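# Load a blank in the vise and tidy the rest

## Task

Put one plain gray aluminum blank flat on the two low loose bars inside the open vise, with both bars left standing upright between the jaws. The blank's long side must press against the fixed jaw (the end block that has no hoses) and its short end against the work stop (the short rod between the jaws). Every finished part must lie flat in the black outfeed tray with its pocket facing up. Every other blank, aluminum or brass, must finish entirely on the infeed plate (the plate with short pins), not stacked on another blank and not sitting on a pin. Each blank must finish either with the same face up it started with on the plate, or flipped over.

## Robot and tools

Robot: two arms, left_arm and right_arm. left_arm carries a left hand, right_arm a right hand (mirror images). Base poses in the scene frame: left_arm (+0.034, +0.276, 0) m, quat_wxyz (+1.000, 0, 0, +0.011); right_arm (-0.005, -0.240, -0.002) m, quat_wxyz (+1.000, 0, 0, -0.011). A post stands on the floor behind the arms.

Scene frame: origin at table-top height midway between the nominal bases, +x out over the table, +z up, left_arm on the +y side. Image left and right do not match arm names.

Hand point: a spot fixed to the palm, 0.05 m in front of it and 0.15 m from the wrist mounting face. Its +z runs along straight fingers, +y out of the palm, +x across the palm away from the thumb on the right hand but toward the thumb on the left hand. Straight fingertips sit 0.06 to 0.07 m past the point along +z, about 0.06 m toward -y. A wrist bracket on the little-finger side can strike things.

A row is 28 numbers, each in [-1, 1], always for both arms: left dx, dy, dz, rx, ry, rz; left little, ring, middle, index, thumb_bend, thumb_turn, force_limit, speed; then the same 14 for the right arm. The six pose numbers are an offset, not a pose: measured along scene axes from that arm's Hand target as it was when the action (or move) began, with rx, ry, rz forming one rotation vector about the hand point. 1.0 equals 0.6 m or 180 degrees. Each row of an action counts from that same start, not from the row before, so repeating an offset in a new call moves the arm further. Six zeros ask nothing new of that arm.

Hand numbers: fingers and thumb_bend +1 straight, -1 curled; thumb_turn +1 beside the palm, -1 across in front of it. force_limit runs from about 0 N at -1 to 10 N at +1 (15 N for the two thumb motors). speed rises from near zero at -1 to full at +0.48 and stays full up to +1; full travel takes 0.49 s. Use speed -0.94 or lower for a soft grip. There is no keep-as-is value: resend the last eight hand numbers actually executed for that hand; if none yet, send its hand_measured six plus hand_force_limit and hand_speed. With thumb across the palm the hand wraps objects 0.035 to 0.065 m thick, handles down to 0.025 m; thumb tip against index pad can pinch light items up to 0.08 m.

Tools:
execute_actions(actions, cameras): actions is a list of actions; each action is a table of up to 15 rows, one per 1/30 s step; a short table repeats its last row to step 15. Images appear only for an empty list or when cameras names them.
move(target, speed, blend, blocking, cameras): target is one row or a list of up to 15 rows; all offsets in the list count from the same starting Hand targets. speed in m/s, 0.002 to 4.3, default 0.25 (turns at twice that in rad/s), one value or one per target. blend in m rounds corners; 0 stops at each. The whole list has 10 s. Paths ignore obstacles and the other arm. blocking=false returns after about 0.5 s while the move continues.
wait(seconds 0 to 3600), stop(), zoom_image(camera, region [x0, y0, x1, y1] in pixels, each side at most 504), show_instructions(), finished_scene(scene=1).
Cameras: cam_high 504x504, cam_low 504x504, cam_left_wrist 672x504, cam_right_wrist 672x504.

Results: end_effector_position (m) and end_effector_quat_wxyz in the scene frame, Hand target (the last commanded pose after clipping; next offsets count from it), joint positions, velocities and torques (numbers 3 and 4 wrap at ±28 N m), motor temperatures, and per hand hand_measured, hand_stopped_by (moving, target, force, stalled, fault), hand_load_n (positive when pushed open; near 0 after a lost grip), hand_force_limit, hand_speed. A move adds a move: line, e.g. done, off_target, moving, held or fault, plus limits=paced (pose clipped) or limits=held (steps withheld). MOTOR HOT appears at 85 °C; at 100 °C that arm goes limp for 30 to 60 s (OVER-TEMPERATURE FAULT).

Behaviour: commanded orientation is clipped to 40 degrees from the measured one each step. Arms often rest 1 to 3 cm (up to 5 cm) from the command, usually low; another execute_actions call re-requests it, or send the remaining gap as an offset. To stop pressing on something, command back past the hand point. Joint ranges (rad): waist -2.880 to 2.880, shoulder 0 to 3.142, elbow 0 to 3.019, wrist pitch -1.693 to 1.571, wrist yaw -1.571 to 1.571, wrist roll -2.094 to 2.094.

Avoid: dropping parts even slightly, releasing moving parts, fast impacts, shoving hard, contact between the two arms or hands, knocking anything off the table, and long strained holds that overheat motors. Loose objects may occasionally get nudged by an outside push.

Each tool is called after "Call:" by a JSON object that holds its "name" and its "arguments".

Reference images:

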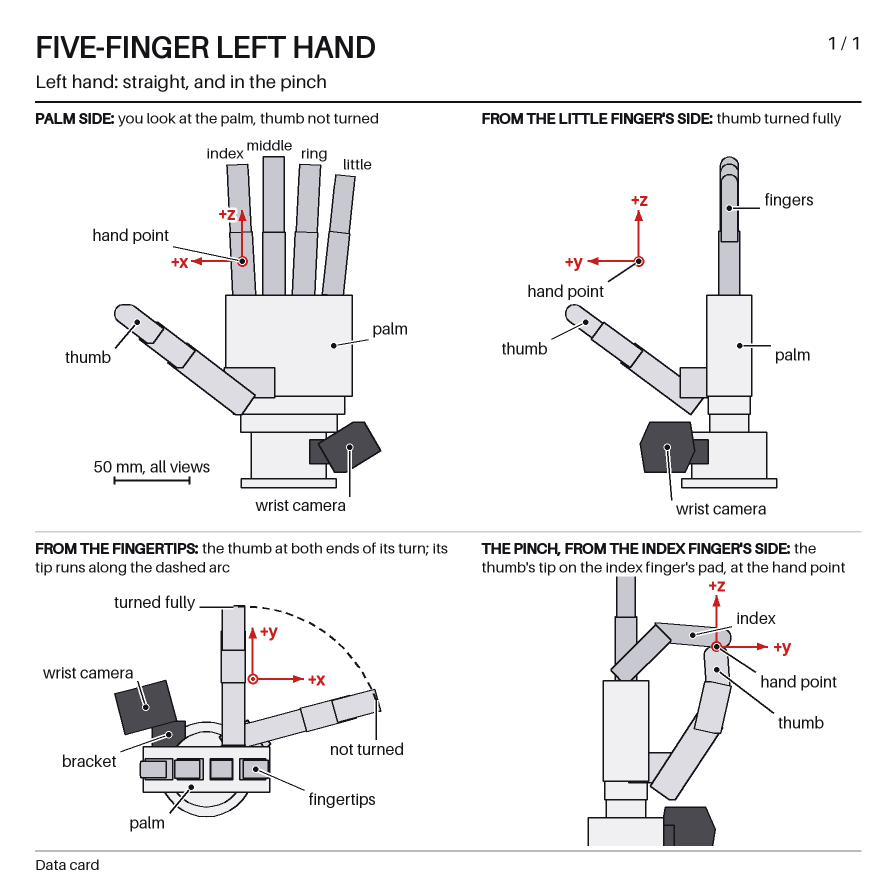

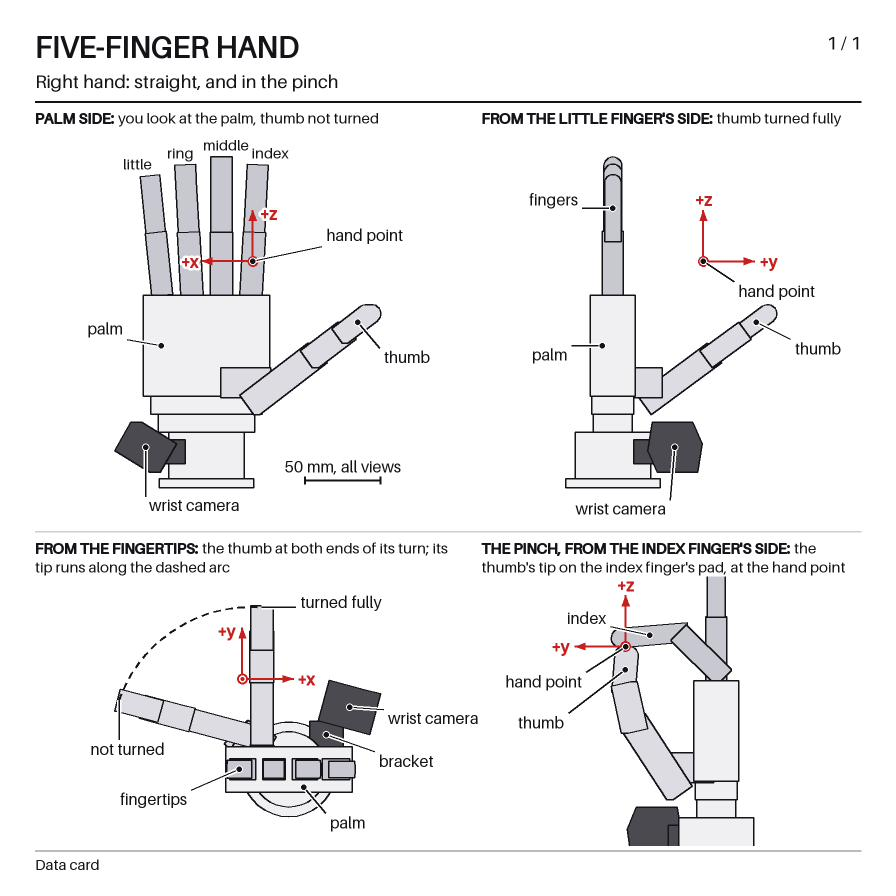

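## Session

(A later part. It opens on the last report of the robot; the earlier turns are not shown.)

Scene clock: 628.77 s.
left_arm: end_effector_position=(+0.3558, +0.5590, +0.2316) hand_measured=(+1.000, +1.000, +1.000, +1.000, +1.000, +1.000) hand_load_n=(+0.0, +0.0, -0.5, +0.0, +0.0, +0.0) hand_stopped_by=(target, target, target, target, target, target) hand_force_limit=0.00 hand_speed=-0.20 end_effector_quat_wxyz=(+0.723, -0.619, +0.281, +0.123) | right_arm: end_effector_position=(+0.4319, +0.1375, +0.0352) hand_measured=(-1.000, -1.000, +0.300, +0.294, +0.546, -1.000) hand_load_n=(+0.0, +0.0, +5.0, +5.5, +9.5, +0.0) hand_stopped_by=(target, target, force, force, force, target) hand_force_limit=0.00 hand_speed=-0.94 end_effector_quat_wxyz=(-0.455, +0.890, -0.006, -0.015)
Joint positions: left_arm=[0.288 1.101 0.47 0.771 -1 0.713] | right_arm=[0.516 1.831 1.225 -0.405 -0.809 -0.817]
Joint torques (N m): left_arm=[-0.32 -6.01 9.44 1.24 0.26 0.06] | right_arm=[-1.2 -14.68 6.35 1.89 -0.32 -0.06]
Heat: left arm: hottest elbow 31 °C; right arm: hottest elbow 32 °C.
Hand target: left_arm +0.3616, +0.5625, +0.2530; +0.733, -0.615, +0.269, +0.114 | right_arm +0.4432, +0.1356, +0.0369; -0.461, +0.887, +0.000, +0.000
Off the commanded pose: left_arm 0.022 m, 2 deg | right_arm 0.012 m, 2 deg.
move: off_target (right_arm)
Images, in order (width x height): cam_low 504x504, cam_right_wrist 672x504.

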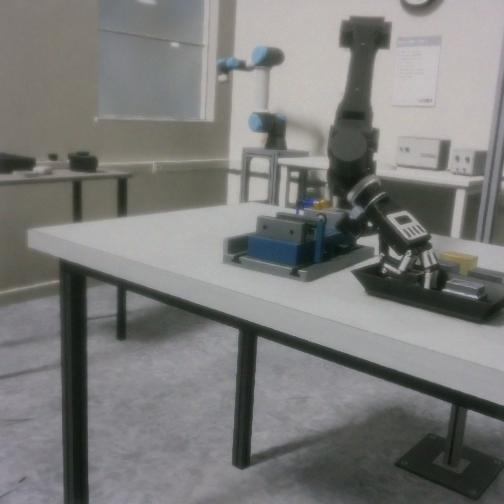

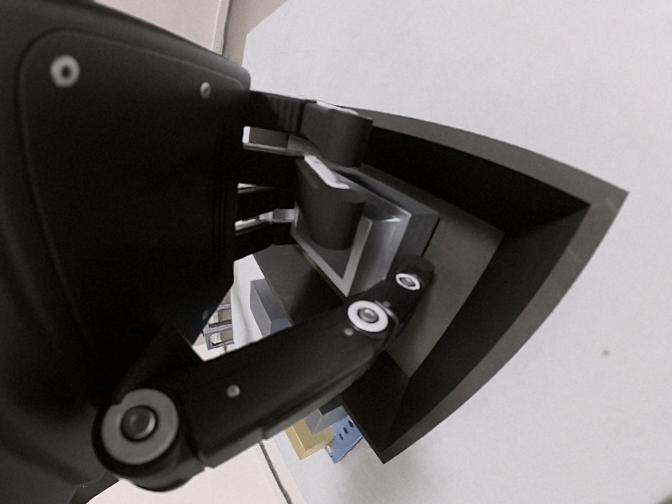

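Call:
{"name": "move", "arguments": {"target": [[0,0,0,0,0,0,1,1,1,1,1,1,0,-0.2,0,0,-0.012,0,0,0,-1,-1,0.1,0.1,0.3,-1,0.0,-0.94]], "speed": 0.04, "cameras": ["cam_right_wrist","cam_low"]}}

Call:
{"name": "zoom_image", "arguments": {"camera": "cam_right_wrist", "region": [330, 100, 530, 300]}}

Scene clock: 649.27 s.
left_arm: end_effector_position=(+0.3558, +0.5590, +0.2316) hand_measured=(+1.000, +1.000, +1.000, +1.000, +1.000, +1.000) hand_load_n=(+0.0, +0.0, +0.0, +0.0, +0.0, -0.5) hand_stopped_by=(target, target, target, target, target, target) hand_force_limit=0.00 hand_speed=-0.20 end_effector_quat_wxyz=(+0.723, -0.619, +0.281, +0.123) | right_arm: end_effector_position=(+0.4315, +0.1376, +0.0345) hand_measured=(-1.000, -1.000, +0.300, +0.294, +0.546, -1.000) hand_load_n=(+0.0, +0.0, +4.5, +5.0, +9.5, +0.0) hand_stopped_by=(target, target, force, force, force, target) hand_force_limit=0.00 hand_speed=-0.94 end_effector_quat_wxyz=(-0.459, +0.888, -0.005, -0.015)
Joint positions: left_arm=[0.288 1.101 0.47 0.771 -1 0.713] | right_arm=[0.515 1.831 1.219 -0.393 -0.817 -0.817]
Joint torques (N m): left_arm=[-0.38 -5.77 9.42 1.22 0.25 0.06] | right_arm=[-1.14 -13.57 6.43 2.11 -0.13 -0.06]
Heat: left arm: hottest elbow 32 °C; right arm: hottest elbow 32 °C.
Hand target: left_arm +0.3616, +0.5625, +0.2530; +0.733, -0.615, +0.269, +0.114 | right_arm +0.4432, +0.1356, +0.0297; -0.461, +0.887, +0.000, +0.000
Off the commanded pose: left_arm 0.022 m, 2 deg | right_arm 0.013 m, 2 deg.
move: off_target (right_arm)
Images, in order (width x height): cam_low 504x504, cam_right_wrist 672x504.

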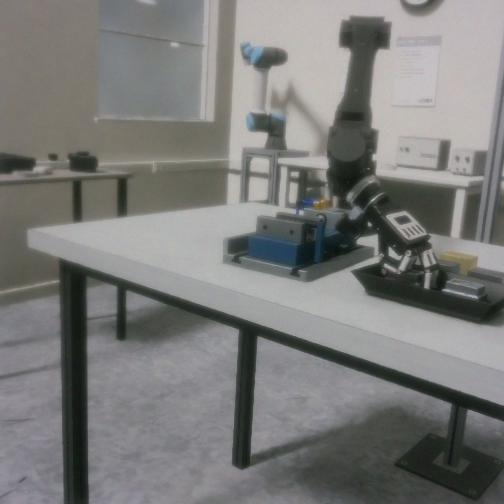

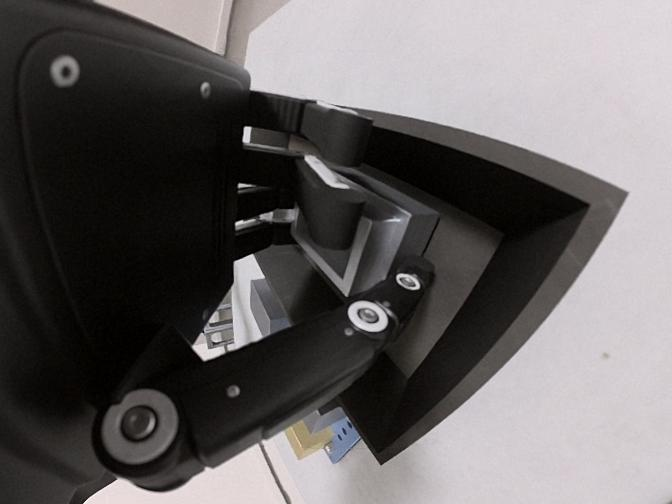

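Scaled by 2.520 from the camera's image (finer frame: 960x720).

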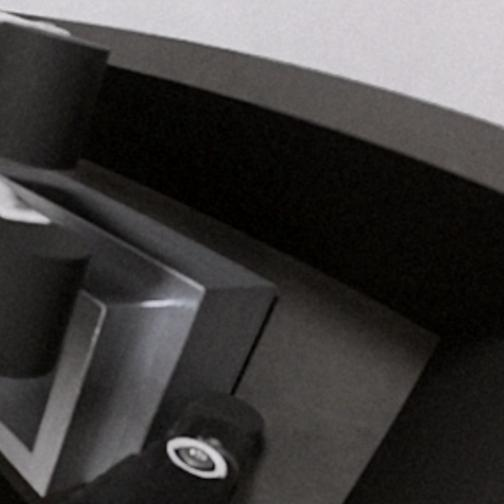

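Call:
{"name": "move", "arguments": {"target": [[0,0,0,0,0,0,1,1,1,1,1,1,0,-0.2,0,0,0.008,0,0,0,-1,-1,0.1,0.1,0.3,-1,0.0,-0.94],[0,0,0,0,0,0,1,1,1,1,1,1,0,-0.2,0,0,0.008,0,0,0,-1,-1,0.1,0.1,0.8,-1,0.0,-0.8],[0,0,0,0,0,0,1,1,1,1,1,1,0,-0.2,0,0,0.008,0,0,0,-1,-1,0.4,0.4,0.8,-1,0.0,-0.8]], "speed": 0.04, "cameras": ["cam_right_wrist","cam_low"]}}

Call:
{"name": "zoom_image", "arguments": {"camera": "cam_right_wrist", "region": [330, 100, 530, 300]}}

Call:
{"name": "zoom_image", "arguments": {"camera": "cam_low", "region": [340, 160, 504, 330]}}

Scene clock: 659.30 s.
left_arm: end_effector_position=(+0.3558, +0.5590, +0.2316) hand_measured=(+1.000, +1.000, +1.000, +1.000, +1.000, +1.000) hand_load_n=(+0.0, +0.0, -0.5, +0.0, +0.0, +0.0) hand_stopped_by=(target, target, target, target, target, target) hand_force_limit=0.00 hand_speed=-0.20 end_effector_quat_wxyz=(+0.723, -0.619, +0.281, +0.123) | right_arm: end_effector_position=(+0.4320, +0.1376, +0.0345) hand_measured=(-1.000, -1.000, +0.400, +0.400, +0.800, -1.000) hand_load_n=(+0.0, +0.0, -0.5, -0.5, +0.0, +0.0) hand_stopped_by=(target, target, target, target, target, target) hand_force_limit=0.00 hand_speed=-0.80 end_effector_quat_wxyz=(-0.459, +0.888, -0.005, -0.014)
Joint positions: left_arm=[0.288 1.101 0.47 0.771 -1 0.713] | right_arm=[0.515 1.831 1.219 -0.391 -0.816 -0.817]
Joint torques (N m): left_arm=[-0.38 -6.01 9.47 1.2 0.26 0.06] | right_arm=[-1.08 -14.45 6.65 1.44 -0.13 -0.06]
Heat: left arm: hottest elbow 32 °C; right arm: hottest elbow 32 °C.
Hand target: left_arm +0.3616, +0.5625, +0.2530; +0.733, -0.615, +0.269, +0.114 | right_arm +0.4432, +0.1356, +0.0345; -0.461, +0.887, +0.000, +0.000
Off the commanded pose: left_arm 0.022 m, 2 deg | right_arm 0.011 m, 2 deg.
move: off_target (right_arm); target 2's new numbers were sent with right_arm's hand 0.012 m and 2 deg from that target; target 3's new numbers were sent with right_arm's hand 0.012 m and 2 deg from that target
Images, in order (width x height): cam_low 504x504, cam_right_wrist 672x504.

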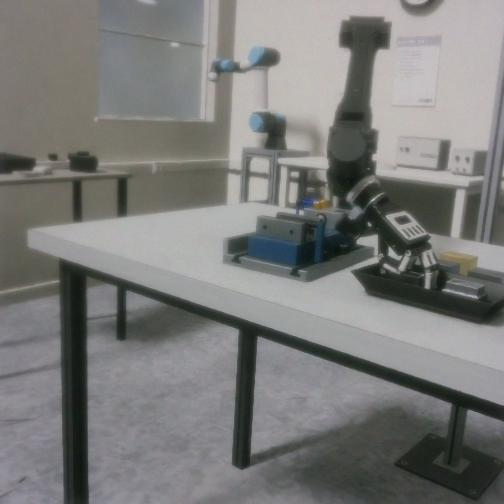

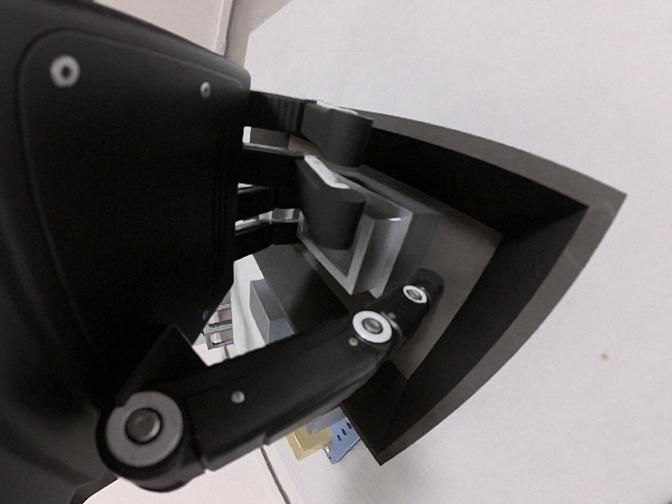

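Scaled by 2.520 from the camera's image (finer frame: 960x720).

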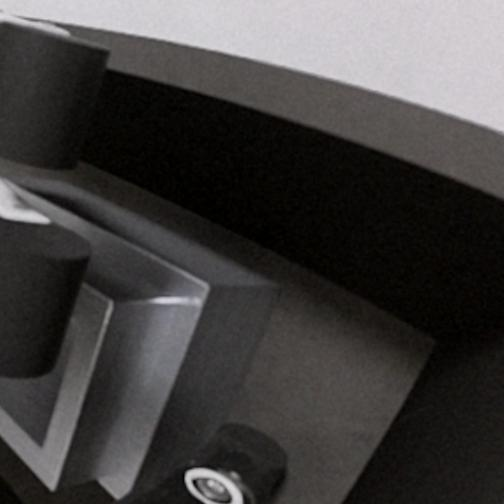

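Scaled by 2.965 from the camera's image (finer frame: 720x720).

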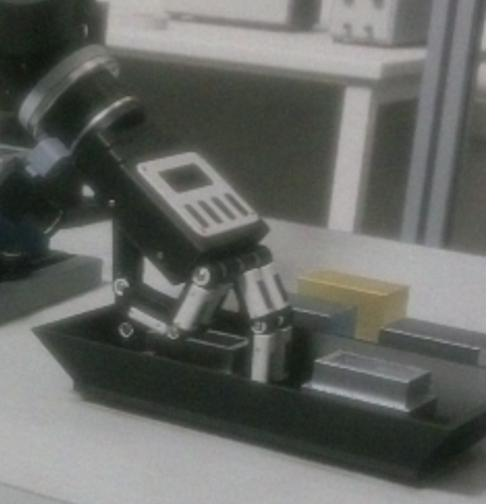

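Call:
{"name": "move", "arguments": {"target": [[0,0,0,0,0,0,1,1,1,1,1,1,0,-0.2,0,0.006,0,0,0,0,-1,-1,0.46,0.46,0.85,-1,0.0,-0.8],[0,0,0,0,0,0,1,1,1,1,1,1,0,-0.2,0,0.015,0.18,0,0,0,-1,-1,0.46,0.46,0.85,-1,0.0,-0.8]], "speed": 0.06, "cameras": ["cam_right_wrist","cam_low","cam_high"]}}

Call:
{"name": "zoom_image", "arguments": {"camera": "cam_low", "region": [340, 160, 504, 330]}}

Scene clock: 667.33 s.
left_arm: end_effector_position=(+0.3558, +0.5590, +0.2316) hand_measured=(+1.000, +1.000, +1.000, +1.000, +1.000, +1.000) hand_load_n=(+0.0, +0.0, +0.0, +0.0, +0.0, -0.5) hand_stopped_by=(target, target, target, target, target, target) hand_force_limit=0.00 hand_speed=-0.20 end_effector_quat_wxyz=(+0.723, -0.619, +0.281, +0.123) | right_arm: end_effector_position=(+0.4301, +0.1335, +0.1123) hand_measured=(-1.000, -1.000, +0.460, +0.460, +0.850, -1.000) hand_load_n=(+0.0, +0.0, +0.0, +0.0, +0.0, +0.0) hand_stopped_by=(target, target, target, target, target, target) hand_force_limit=0.00 hand_speed=-0.80 end_effector_quat_wxyz=(-0.448, +0.894, -0.014, -0.022)
Joint positions: left_arm=[0.288 1.101 0.47 0.771 -1 0.713] | right_arm=[0.513 1.733 1.322 -0.624 -0.803 -0.817]
Joint torques (N m): left_arm=[-0.44 -5.83 9.43 1.2 0.25 0.06] | right_arm=[0.38 -15.79 10.61 0.55 -0.28 0.14]
Heat: left arm: hottest elbow 32 °C; right arm: hottest elbow 32 °C.
Hand target: left_arm +0.3616, +0.5625, +0.2530; +0.733, -0.615, +0.269, +0.114 | right_arm +0.4432, +0.1446, +0.1425; -0.461, +0.887, +0.000, +0.000
Off the commanded pose: left_arm 0.022 m, 2 deg | right_arm 0.035 m, 3 deg.
move: off_target (right_arm)
Images, in order (width x height): cam_high 504x504, cam_low 504x504, cam_right_wrist 672x504.

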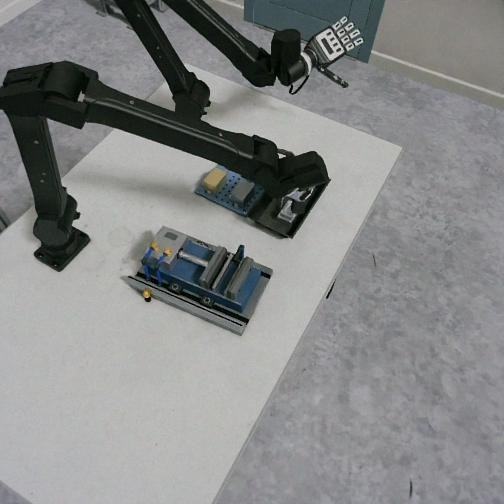

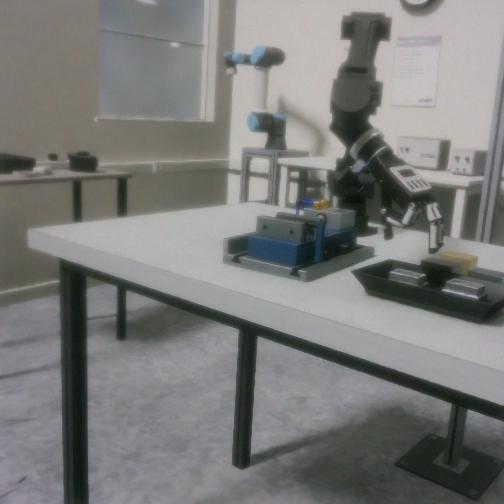

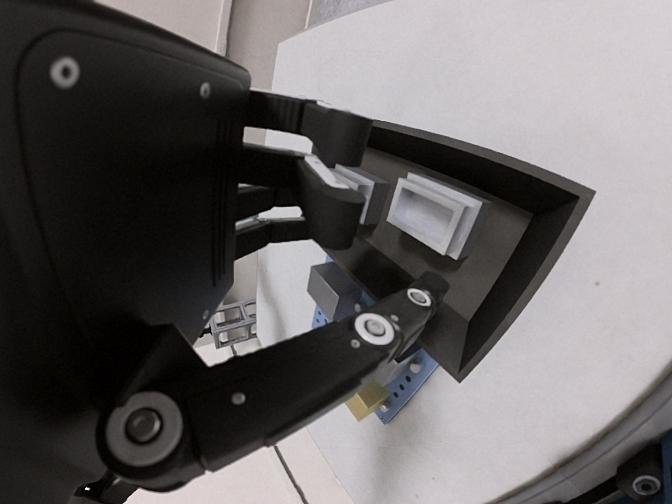

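Scaled by 2.965 from the camera's image (finer frame: 720x720).

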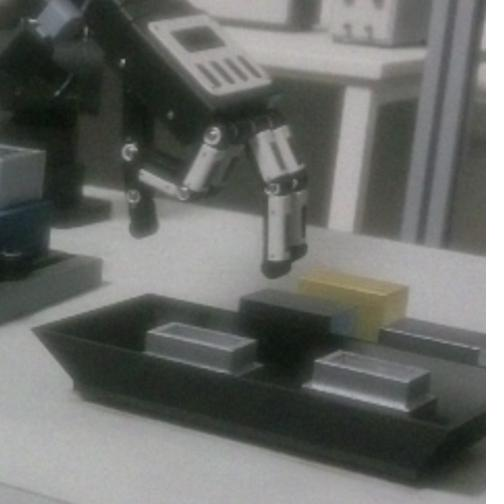

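Call:
{"name": "move", "arguments": {"target": [[0,0,0,0,0,0,1,1,1,1,1,1,0,-0.2,0,0,0.05,0,0,0,-1,-1,0.6,0.6,0.8,-1,0.0,-0.3],[0,0,0,0,0,0,1,1,1,1,1,1,0,-0.2,-0.22,0.1623,0.05,0,0,0,-1,-1,0.6,0.6,0.8,-1,0.0,-0.3],[0,0,0,0,0,0,1,1,1,1,1,1,0,-0.2,-0.22,0.1623,-0.02,0,0,0,-1,-1,0.6,0.6,0.8,-1,0.0,-0.3]], "speed": 0.12, "blend": [0.02,0.02,0], "cameras": ["cam_right_wrist","cam_high"]}}

Call:
{"name": "zoom_image", "arguments": {"camera": "cam_right_wrist", "region": [300, 60, 620, 320]}}

Scene clock: 718.73 s.
left_arm: end_effector_position=(+0.3558, +0.5590, +0.2316) hand_measured=(+1.000, +1.000, +1.000, +1.000, +1.000, +1.000) hand_load_n=(+0.0, +0.0, +0.0, +0.0, +0.0, +0.0) hand_stopped_by=(target, target, target, target, target, target) hand_force_limit=0.00 hand_speed=-0.20 end_effector_quat_wxyz=(+0.723, -0.619, +0.281, +0.123) | right_arm: end_effector_position=(+0.3076, +0.2325, +0.1213) hand_measured=(-1.000, -1.000, +0.600, +0.600, +0.800, -1.000) hand_load_n=(+0.5, +0.0, -0.5, +0.0, +0.0, +0.0) hand_stopped_by=(target, target, target, target, target, target) hand_force_limit=0.00 hand_speed=-0.30 end_effector_quat_wxyz=(-0.449, +0.893, -0.006, -0.009)
Joint positions: left_arm=[0.288 1.101 0.47 0.771 -1 0.713] | right_arm=[0.816 1.598 1.147 -0.362 -0.607 -0.516]
Joint torques (N m): left_arm=[-0.5 -6.01 9.46 1.22 0.25 0.06] | right_arm=[1.03 -13.27 7.87 2.22 -0.11 0.17]
Motor temperatures (°C): left_arm=[22 21 32 22 21 22] | right_arm=[21 27 35 23 23 22]
Heat: left arm: hottest elbow 32 °C; right arm: hottest elbow 35 °C.
Hand target: left_arm +0.3616, +0.5625, +0.2530; +0.733, -0.615, +0.269, +0.114 | right_arm +0.3112, +0.2420, +0.1305; -0.461, +0.887, +0.000, +0.000
Off the commanded pose: left_arm 0.022 m, 2 deg | right_arm 0.014 m, 2 deg.
move: off_target (right_arm); blend cut to 0.015 m at target 1
Images, in order (width x height): cam_high 504x504, cam_right_wrist 672x504.

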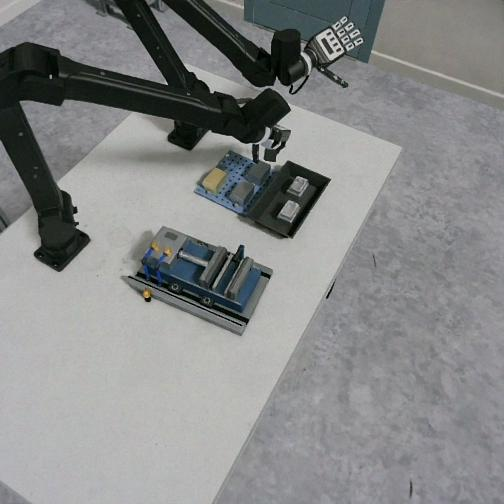

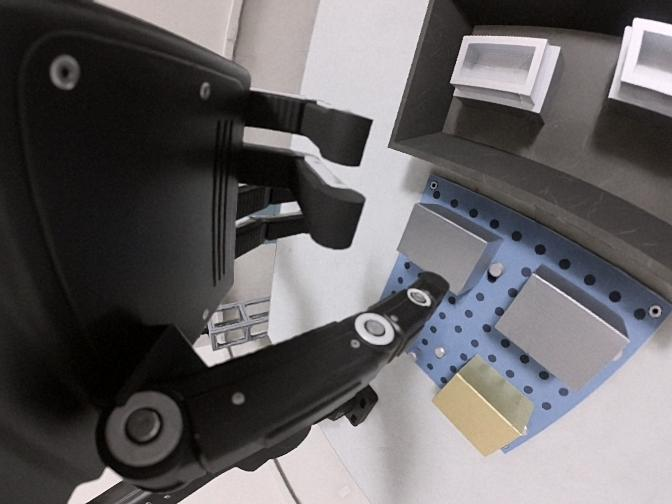

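Scaled by 1.575 from the camera's image (finer frame: 960x720).

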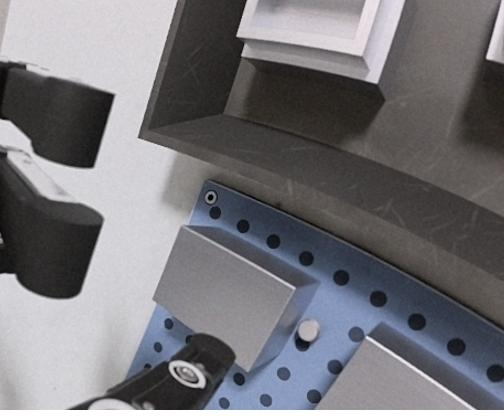

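Call:
{"name": "move", "arguments": {"target": [[0,0,0,0,0,0,1,1,1,1,1,1,0,-0.2,-0.022,-0.014,-0.03,0,0,0,-1,-1,0.6,0.6,0.72,-1,0.0,-0.3],[0,0,0,0,0,0,1,1,1,1,1,1,0,-0.2,-0.022,-0.014,-0.09,0,0,0,-1,-1,0.6,0.6,0.72,-1,0.0,-0.3]], "speed": 0.08, "cameras": ["cam_right_wrist"]}}

Call:
{"name": "zoom_image", "arguments": {"camera": "cam_right_wrist", "region": [300, 100, 580, 320]}}

Scene clock: 740.73 s.
left_arm: end_effector_position=(+0.3558, +0.5590, +0.2316) hand_measured=(+1.000, +1.000, +1.000, +1.000, +1.000, +1.000) hand_load_n=(+0.0, +0.0, +0.0, +0.0, +0.0, +0.0) hand_stopped_by=(target, target, target, target, target, target) hand_force_limit=0.00 hand_speed=-0.20 end_effector_quat_wxyz=(+0.723, -0.619, +0.281, +0.123) | right_arm: end_effector_position=(+0.2975, +0.2214, +0.0671) hand_measured=(-1.000, -1.000, +0.600, +0.600, +0.720, -1.000) hand_load_n=(+0.0, +0.0, -0.5, +0.0, +0.0, +0.0) hand_stopped_by=(target, target, target, target, target, target) hand_force_limit=0.00 hand_speed=-0.30 end_effector_quat_wxyz=(-0.449, +0.894, -0.009, -0.007)
Joint positions: left_arm=[0.288 1.101 0.47 0.771 -1 0.713] | right_arm=[0.816 1.635 1.029 -0.204 -0.601 -0.51]
Joint torques (N m): left_arm=[-0.5 -5.95 9.46 1.2 0.25 0.07] | right_arm=[1.79 -12.75 7.36 2.26 -0.11 0.17]
Heat: left arm: hottest elbow 32 °C; right arm: hottest elbow 34 °C.
Hand target: left_arm +0.3616, +0.5625, +0.2530; +0.733, -0.615, +0.269, +0.114 | right_arm +0.2980, +0.2336, +0.0765; -0.461, +0.887, +0.000, +0.000
Off the commanded pose: left_arm 0.022 m, 2 deg | right_arm 0.015 m, 2 deg.
move: off_target (right_arm)

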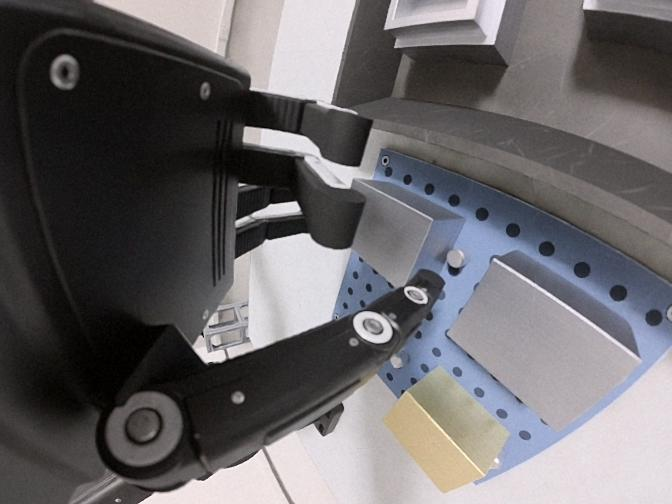

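Scaled by 1.800 from the camera's image (finer frame: 960x720).

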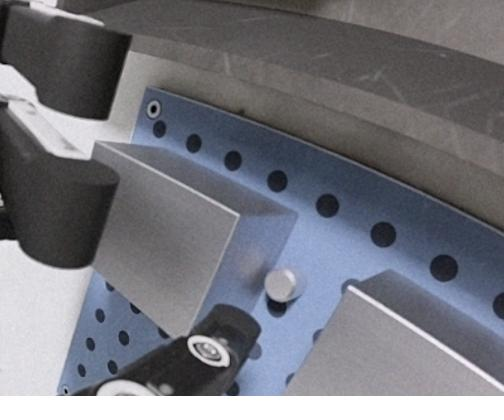

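Call:
{"name": "move", "arguments": {"target": [[0,0,0,0,0,0,1,1,1,1,1,1,0,-0.2,0,0.002,-0.045,0,0,0,-1,-1,0.6,0.6,0.72,-1,0.0,-0.3]], "speed": 0.06, "cameras": ["cam_right_wrist"]}}

Call:
{"name": "zoom_image", "arguments": {"camera": "cam_right_wrist", "region": [300, 100, 580, 320]}}

Scene clock: 753.40 s.
left_arm: end_effector_position=(+0.3558, +0.5590, +0.2316) hand_measured=(+1.000, +1.000, +1.000, +1.000, +1.000, +1.000) hand_load_n=(+0.0, +0.0, +0.0, +0.0, +0.0, +0.0) hand_stopped_by=(target, target, target, target, target, target) hand_force_limit=0.00 hand_speed=-0.20 end_effector_quat_wxyz=(+0.723, -0.619, +0.281, +0.123) | right_arm: end_effector_position=(+0.2986, +0.2222, +0.0410) hand_measured=(-1.000, -1.000, +0.600, +0.600, +0.720, -1.000) hand_load_n=(+0.0, +0.5, +0.0, +0.0, +0.0, +0.0) hand_stopped_by=(target, target, target, target, target, target) hand_force_limit=0.00 hand_speed=-0.30 end_effector_quat_wxyz=(-0.449, +0.894, -0.010, -0.006)
Joint positions: left_arm=[0.288 1.101 0.47 0.771 -1 0.713] | right_arm=[0.816 1.681 1.004 -0.132 -0.599 -0.508]
Joint torques (N m): left_arm=[-0.38 -5.89 9.44 1.25 0.26 0.06] | right_arm=[1.73 -13.1 6.89 2.3 -0.14 0.16]
Heat: left arm: hottest elbow 32 °C; right arm: hottest elbow 33 °C.
Hand target: left_arm +0.3616, +0.5625, +0.2530; +0.733, -0.615, +0.269, +0.114 | right_arm +0.2980, +0.2348, +0.0495; -0.461, +0.887, +0.000, +0.000
Off the commanded pose: left_arm 0.022 m, 2 deg | right_arm 0.015 m, 2 deg.
move: off_target (right_arm)

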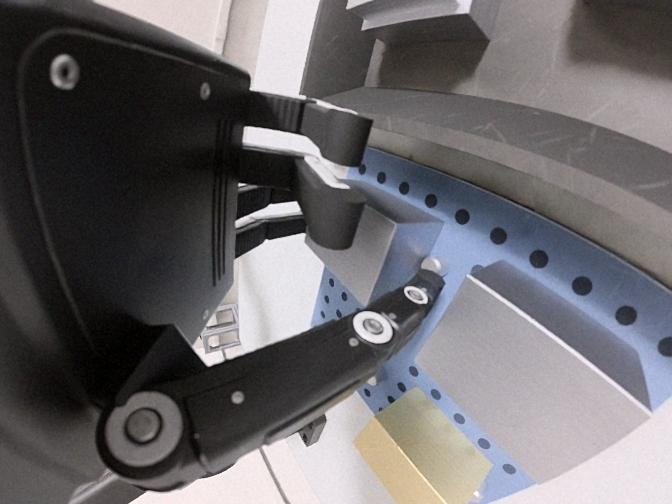

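Scaled by 1.800 from the camera's image (finer frame: 960x720).

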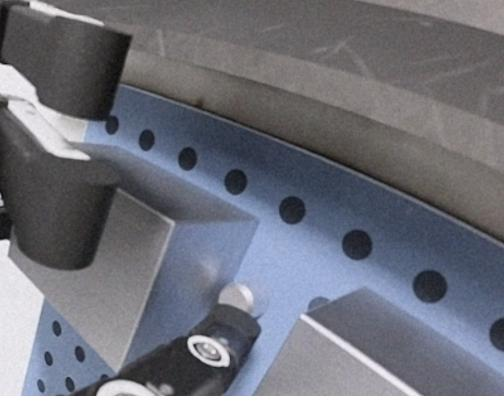

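Call:
{"name": "move", "arguments": {"target": [[0,0,0,0,0,0,1,1,1,1,1,1,0,-0.2,0,0,0,0,0,0,-1,-1,0.3,0.3,0.72,-1,-0.3,-0.94],[0,0,0,0,0,0,1,1,1,1,1,1,0,-0.2,0,0,0,0,0,0,-1,-1,0.3,0.3,0.3,-1,-0.1,-0.94],[0,0,0,0,0,0,1,1,1,1,1,1,0,-0.2,0,0,0,0,0,0,-1,-1,0.1,0.1,0.3,-1,0.0,-0.94]], "cameras": ["cam_right_wrist"]}}

Call:
{"name": "zoom_image", "arguments": {"camera": "cam_right_wrist", "region": [300, 100, 580, 320]}}

Scene clock: 762.50 s.
left_arm: end_effector_position=(+0.3558, +0.5590, +0.2316) hand_measured=(+1.000, +1.000, +1.000, +1.000, +1.000, +1.000) hand_load_n=(+0.0, +0.0, +0.0, +0.0, +0.0, +0.0) hand_stopped_by=(target, target, target, target, target, target) hand_force_limit=0.00 hand_speed=-0.20 end_effector_quat_wxyz=(+0.723, -0.619, +0.281, +0.123) | right_arm: end_effector_position=(+0.2966, +0.2247, +0.0415) hand_measured=(-1.000, -1.000, +0.286, +0.274, +0.570, -1.000) hand_load_n=(+0.0, +0.0, +4.5, +5.5, +9.0, +0.5) hand_stopped_by=(target, target, force, force, force, target) hand_force_limit=0.00 hand_speed=-0.94 end_effector_quat_wxyz=(-0.450, +0.893, -0.005, -0.006)
Joint positions: left_arm=[0.288 1.101 0.47 0.771 -1 0.713] | right_arm=[0.822 1.681 1.004 -0.127 -0.599 -0.511]
Joint torques (N m): left_arm=[-0.44 -5.89 9.44 1.21 0.24 0.06] | right_arm=[1.44 -12.86 6.9 2.14 -0.11 0.15]
Heat: left arm: hottest elbow 32 °C; right arm: hottest elbow 32 °C.
Hand target: left_arm +0.3616, +0.5625, +0.2530; +0.733, -0.615, +0.269, +0.114 | right_arm +0.2980, +0.2348, +0.0495; -0.461, +0.887, +0.000, +0.000
Off the commanded pose: left_arm 0.022 m, 2 deg | right_arm 0.013 m, 2 deg.
move: done; target 2's new numbers were sent with right_arm's hand 0.013 m and 2 deg from that target; target 3's new numbers were sent with right_arm's hand 0.013 m and 2 deg from that target

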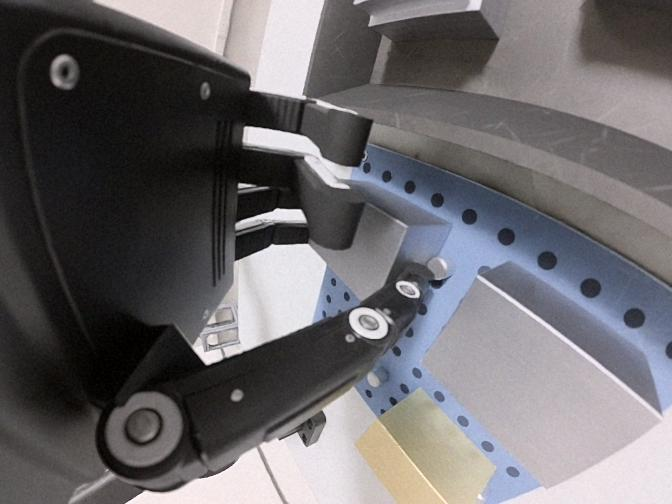

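Scaled by 1.800 from the camera's image (finer frame: 960x720).

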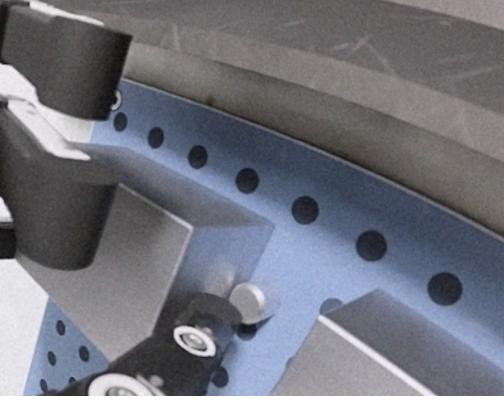

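Call:
{"name": "move", "arguments": {"target": [[0,0,0,0,0,0,1,1,1,1,1,1,0,-0.2,0.008,0,0.05,0,0,0,-1,-1,0.1,0.1,0.3,-1,0.0,-0.94],[0,0,0,0,0,0,1,1,1,1,1,1,0,-0.2,0.01,0,0.15,0,0,0,-1,-1,0.1,0.1,0.3,-1,0.0,-0.94]], "speed": 0.07, "blend": [0.01,0], "cameras": ["cam_right_wrist","cam_high"]}}

Call:
{"name": "zoom_image", "arguments": {"camera": "cam_right_wrist", "region": [300, 100, 580, 320]}}

Scene clock: 768.27 s.
left_arm: end_effector_position=(+0.3558, +0.5590, +0.2316) hand_measured=(+1.000, +1.000, +1.000, +1.000, +1.000, +1.000) hand_load_n=(+0.0, +0.0, +0.0, +0.0, +0.0, +0.0) hand_stopped_by=(target, target, target, target, target, target) hand_force_limit=0.00 hand_speed=-0.20 end_effector_quat_wxyz=(+0.723, -0.619, +0.281, +0.123) | right_arm: end_effector_position=(+0.2874, +0.2156, +0.0963) hand_measured=(-1.000, -1.000, +0.286, +0.274, +0.572, -1.000) hand_load_n=(+0.0, +0.0, +5.5, +6.0, +9.5, +0.5) hand_stopped_by=(target, target, force, force, force, target) hand_force_limit=0.00 hand_speed=-0.94 end_effector_quat_wxyz=(-0.430, +0.902, -0.011, -0.023)
Joint positions: left_arm=[0.288 1.101 0.47 0.771 -1 0.713] | right_arm=[0.823 1.586 1.076 -0.354 -0.598 -0.517]
Joint torques (N m): left_arm=[-0.38 -5.95 9.46 1.22 0.26 0.06] | right_arm=[0.67 -14.33 11.49 1.02 -0.45 0.09]
Heat: left arm: hottest elbow 32 °C; right arm: hottest elbow 32 °C.
Hand target: left_arm +0.3616, +0.5625, +0.2530; +0.733, -0.615, +0.269, +0.114 | right_arm +0.3040, +0.2348, +0.1395; -0.461, +0.887, +0.000, +0.000
Off the commanded pose: left_arm 0.022 m, 2 deg | right_arm 0.050 m, 5 deg.
move: off_target (right_arm)
Images, in order (width x height): cam_high 504x504, cam_right_wrist 672x504.

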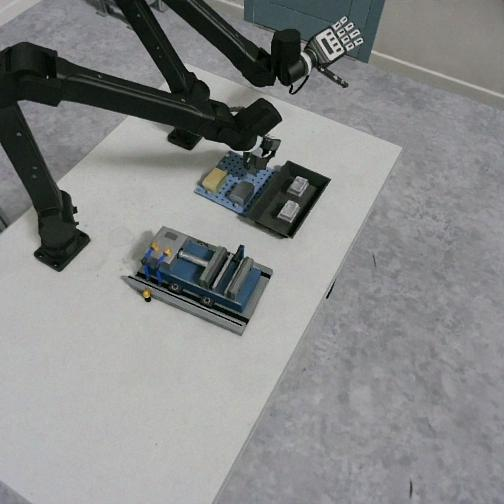

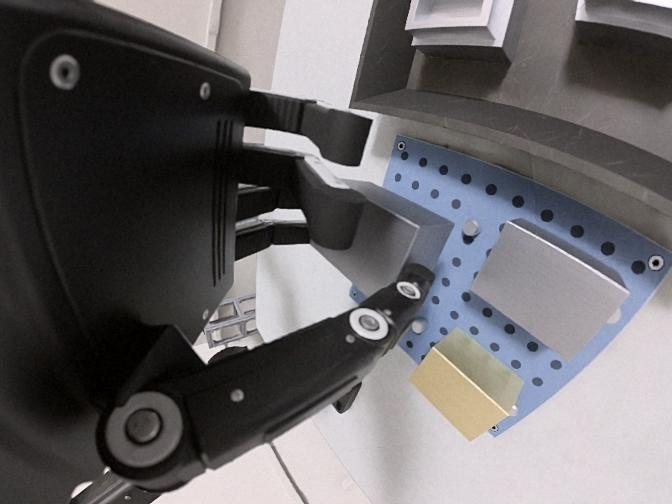

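Scaled by 1.800 from the camera's image (finer frame: 960x720).

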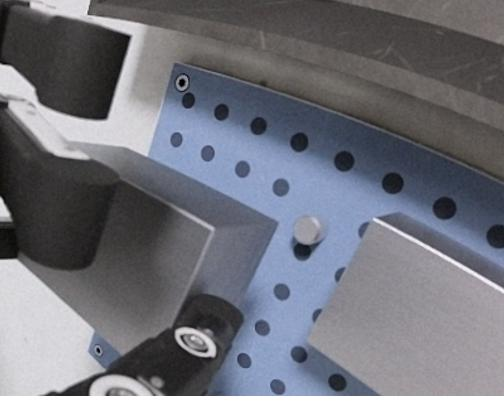

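Call:
{"name": "move", "arguments": {"target": [[0,0,0,0,0,0,1,1,1,1,1,1,0,-0.2,0,0,0.183,0,0,0,-1,-1,0.1,0.1,0.3,-1,0.0,-0.94],[0,0,0,0,0,0,1,1,1,1,1,1,0,-0.2,0.205,-0.625,0.183,0,0,0.0333,-1,-1,0.1,0.1,0.3,-1,0.0,-0.94]], "speed": 0.1, "blend": [0.03,0], "cameras": ["all"]}}

Scene clock: 800.00 s.
left_arm: end_effector_position=(+0.3558, +0.5590, +0.2316) hand_measured=(+1.000, +1.000, +1.000, +1.000, +1.000, +1.000) hand_load_n=(+0.0, +0.0, +0.0, +0.0, -0.5, +0.0) hand_stopped_by=(target, target, target, target, target, target) hand_force_limit=0.00 hand_speed=-0.20 end_effector_quat_wxyz=(+0.723, -0.619, +0.281, +0.123) | right_arm: end_effector_position=(+0.4148, -0.1397, +0.2246) hand_measured=(-1.000, -1.000, +0.286, +0.274, +0.572, -1.000) hand_load_n=(+0.0, +0.0, +5.5, +5.5, +9.5, +0.0) hand_stopped_by=(target, target, force, force, force, target) hand_force_limit=0.00 hand_speed=-0.94 end_effector_quat_wxyz=(-0.457, +0.888, +0.033, -0.044)
Joint positions: left_arm=[0.288 1.101 0.47 0.771 -1 0.713] | right_arm=[-0.017 1.623 1.5 -1.684 -0.934 -1.804]
Joint torques (N m): left_arm=[-0.38 -5.89 9.43 1.18 0.26 0.06] | right_arm=[-0.67 -13.1 10.85 -0.85 -0.71 -0.05]
Heat: left arm: hottest elbow 32 °C; right arm: hottest elbow 33 °C.
Hand target: left_arm +0.3616, +0.5625, +0.2530; +0.733, -0.615, +0.269, +0.114 | right_arm +0.4270, -0.1402, +0.2493; -0.461, +0.886, +0.046, -0.024
Off the commanded pose: left_arm 0.022 m, 2 deg | right_arm 0.028 m, 3 deg.
joint sent to its limit (right arm) — joint 4 (wrist pitch), lower limit. The joint targets are off in position, not in orientation.
move: off_target (right_arm)

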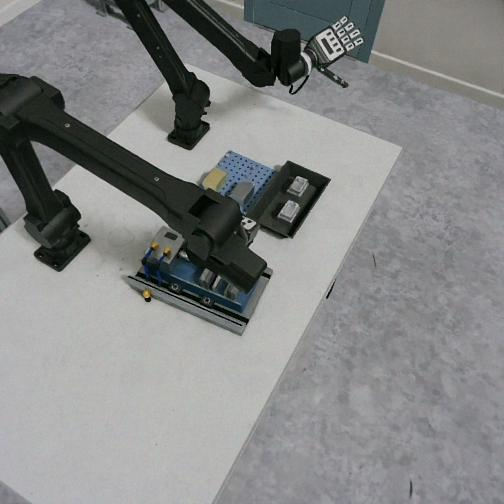

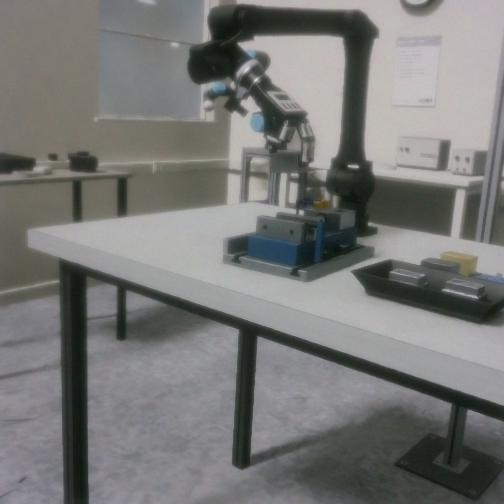

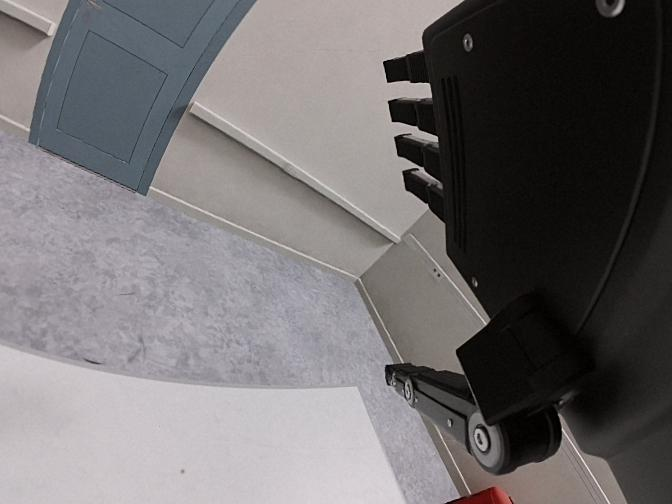

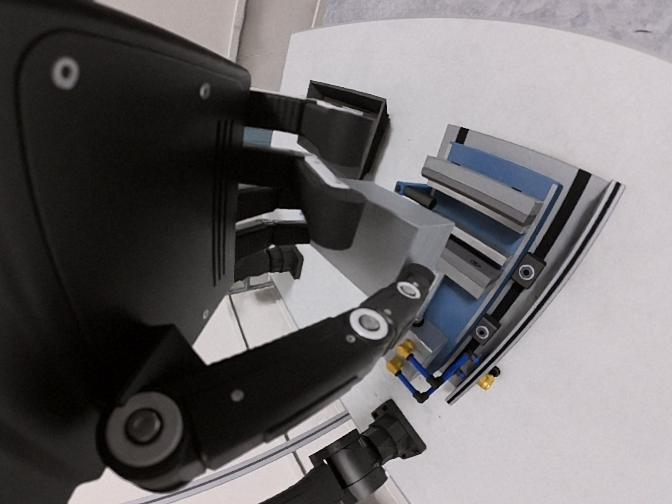

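Call:
{"name": "zoom_image", "arguments": {"camera": "cam_right_wrist", "region": [380, 110, 640, 330]}}

Call:
{"name": "zoom_image", "arguments": {"camera": "cam_low", "region": [190, 60, 400, 290]}}

Call:
{"name": "zoom_image", "arguments": {"camera": "cam_high", "region": [140, 200, 300, 340]}}

Scaled by 1.938 from the camera's image (finer frame: 960x720).

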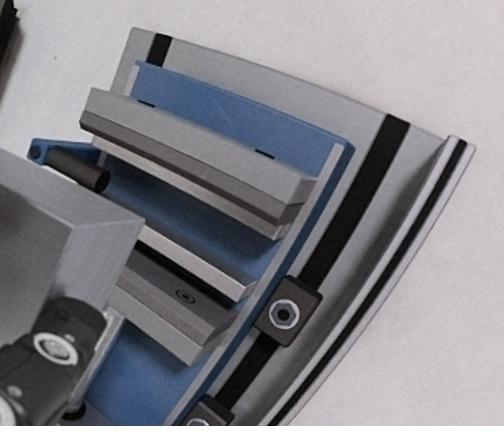

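Scaled by 2.191 from the camera's image (finer frame: 720x720).

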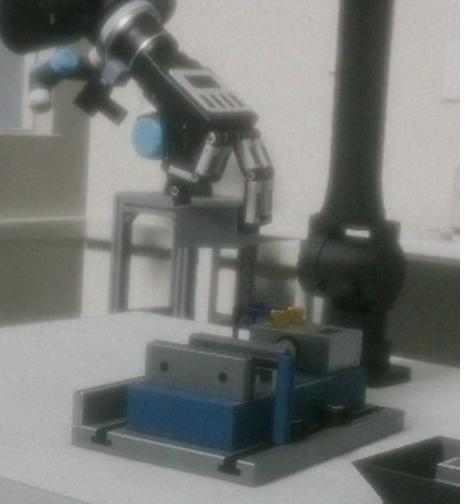

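Scaled by 3.150 from the camera's image (finer frame: 720x720).

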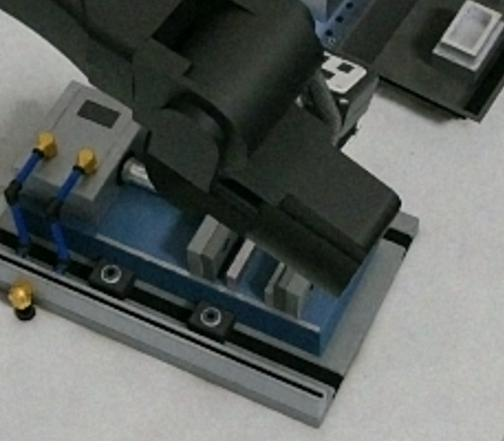

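Call:
{"name": "zoom_image", "arguments": {"camera": "cam_right_wrist", "region": [410, 145, 560, 245]}}

Call:
{"name": "zoom_image", "arguments": {"camera": "cam_right_wrist", "region": [390, 190, 540, 310]}}

Scaled by 3.360 from the camera's image (finer frame: 960x720).

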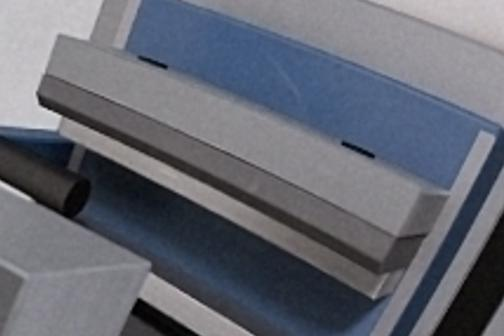

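Scaled by 3.360 from the camera's image (finer frame: 960x720).

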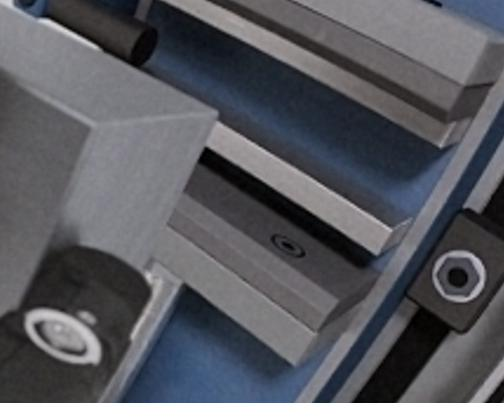

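Call:
{"name": "zoom_image", "arguments": {"camera": "cam_right_wrist", "region": [440, 235, 520, 305]}}

Call:
{"name": "zoom_image", "arguments": {"camera": "cam_right_wrist", "region": [490, 190, 560, 250]}}

Call:
{"name": "zoom_image", "arguments": {"camera": "cam_right_wrist", "region": [405, 145, 475, 215]}}

Scaled by 6.300 from the camera's image (finer frame: 960x720).

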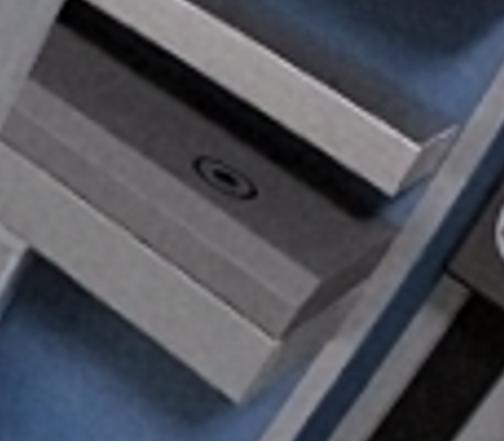

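Scaled by 7.200 from the camera's image (finer frame: 960x720).

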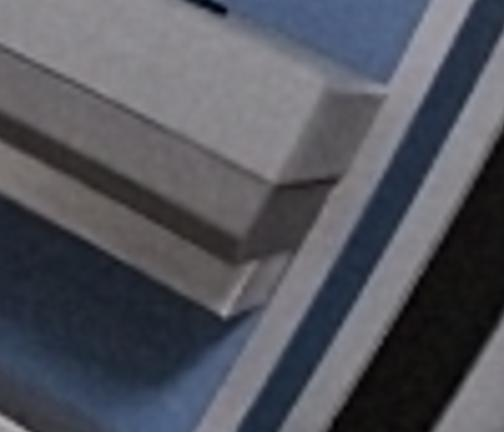

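Scaled by 7.200 from the camera's image (finer frame: 960x720).

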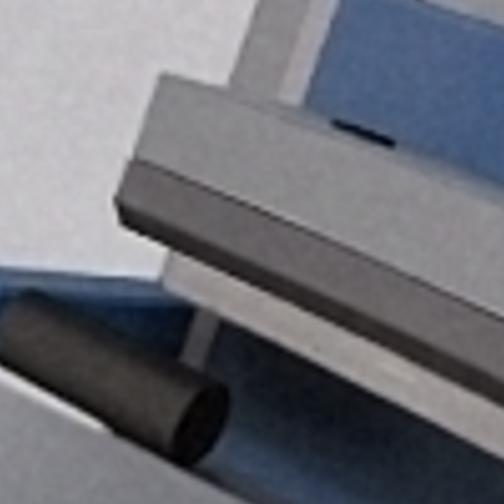

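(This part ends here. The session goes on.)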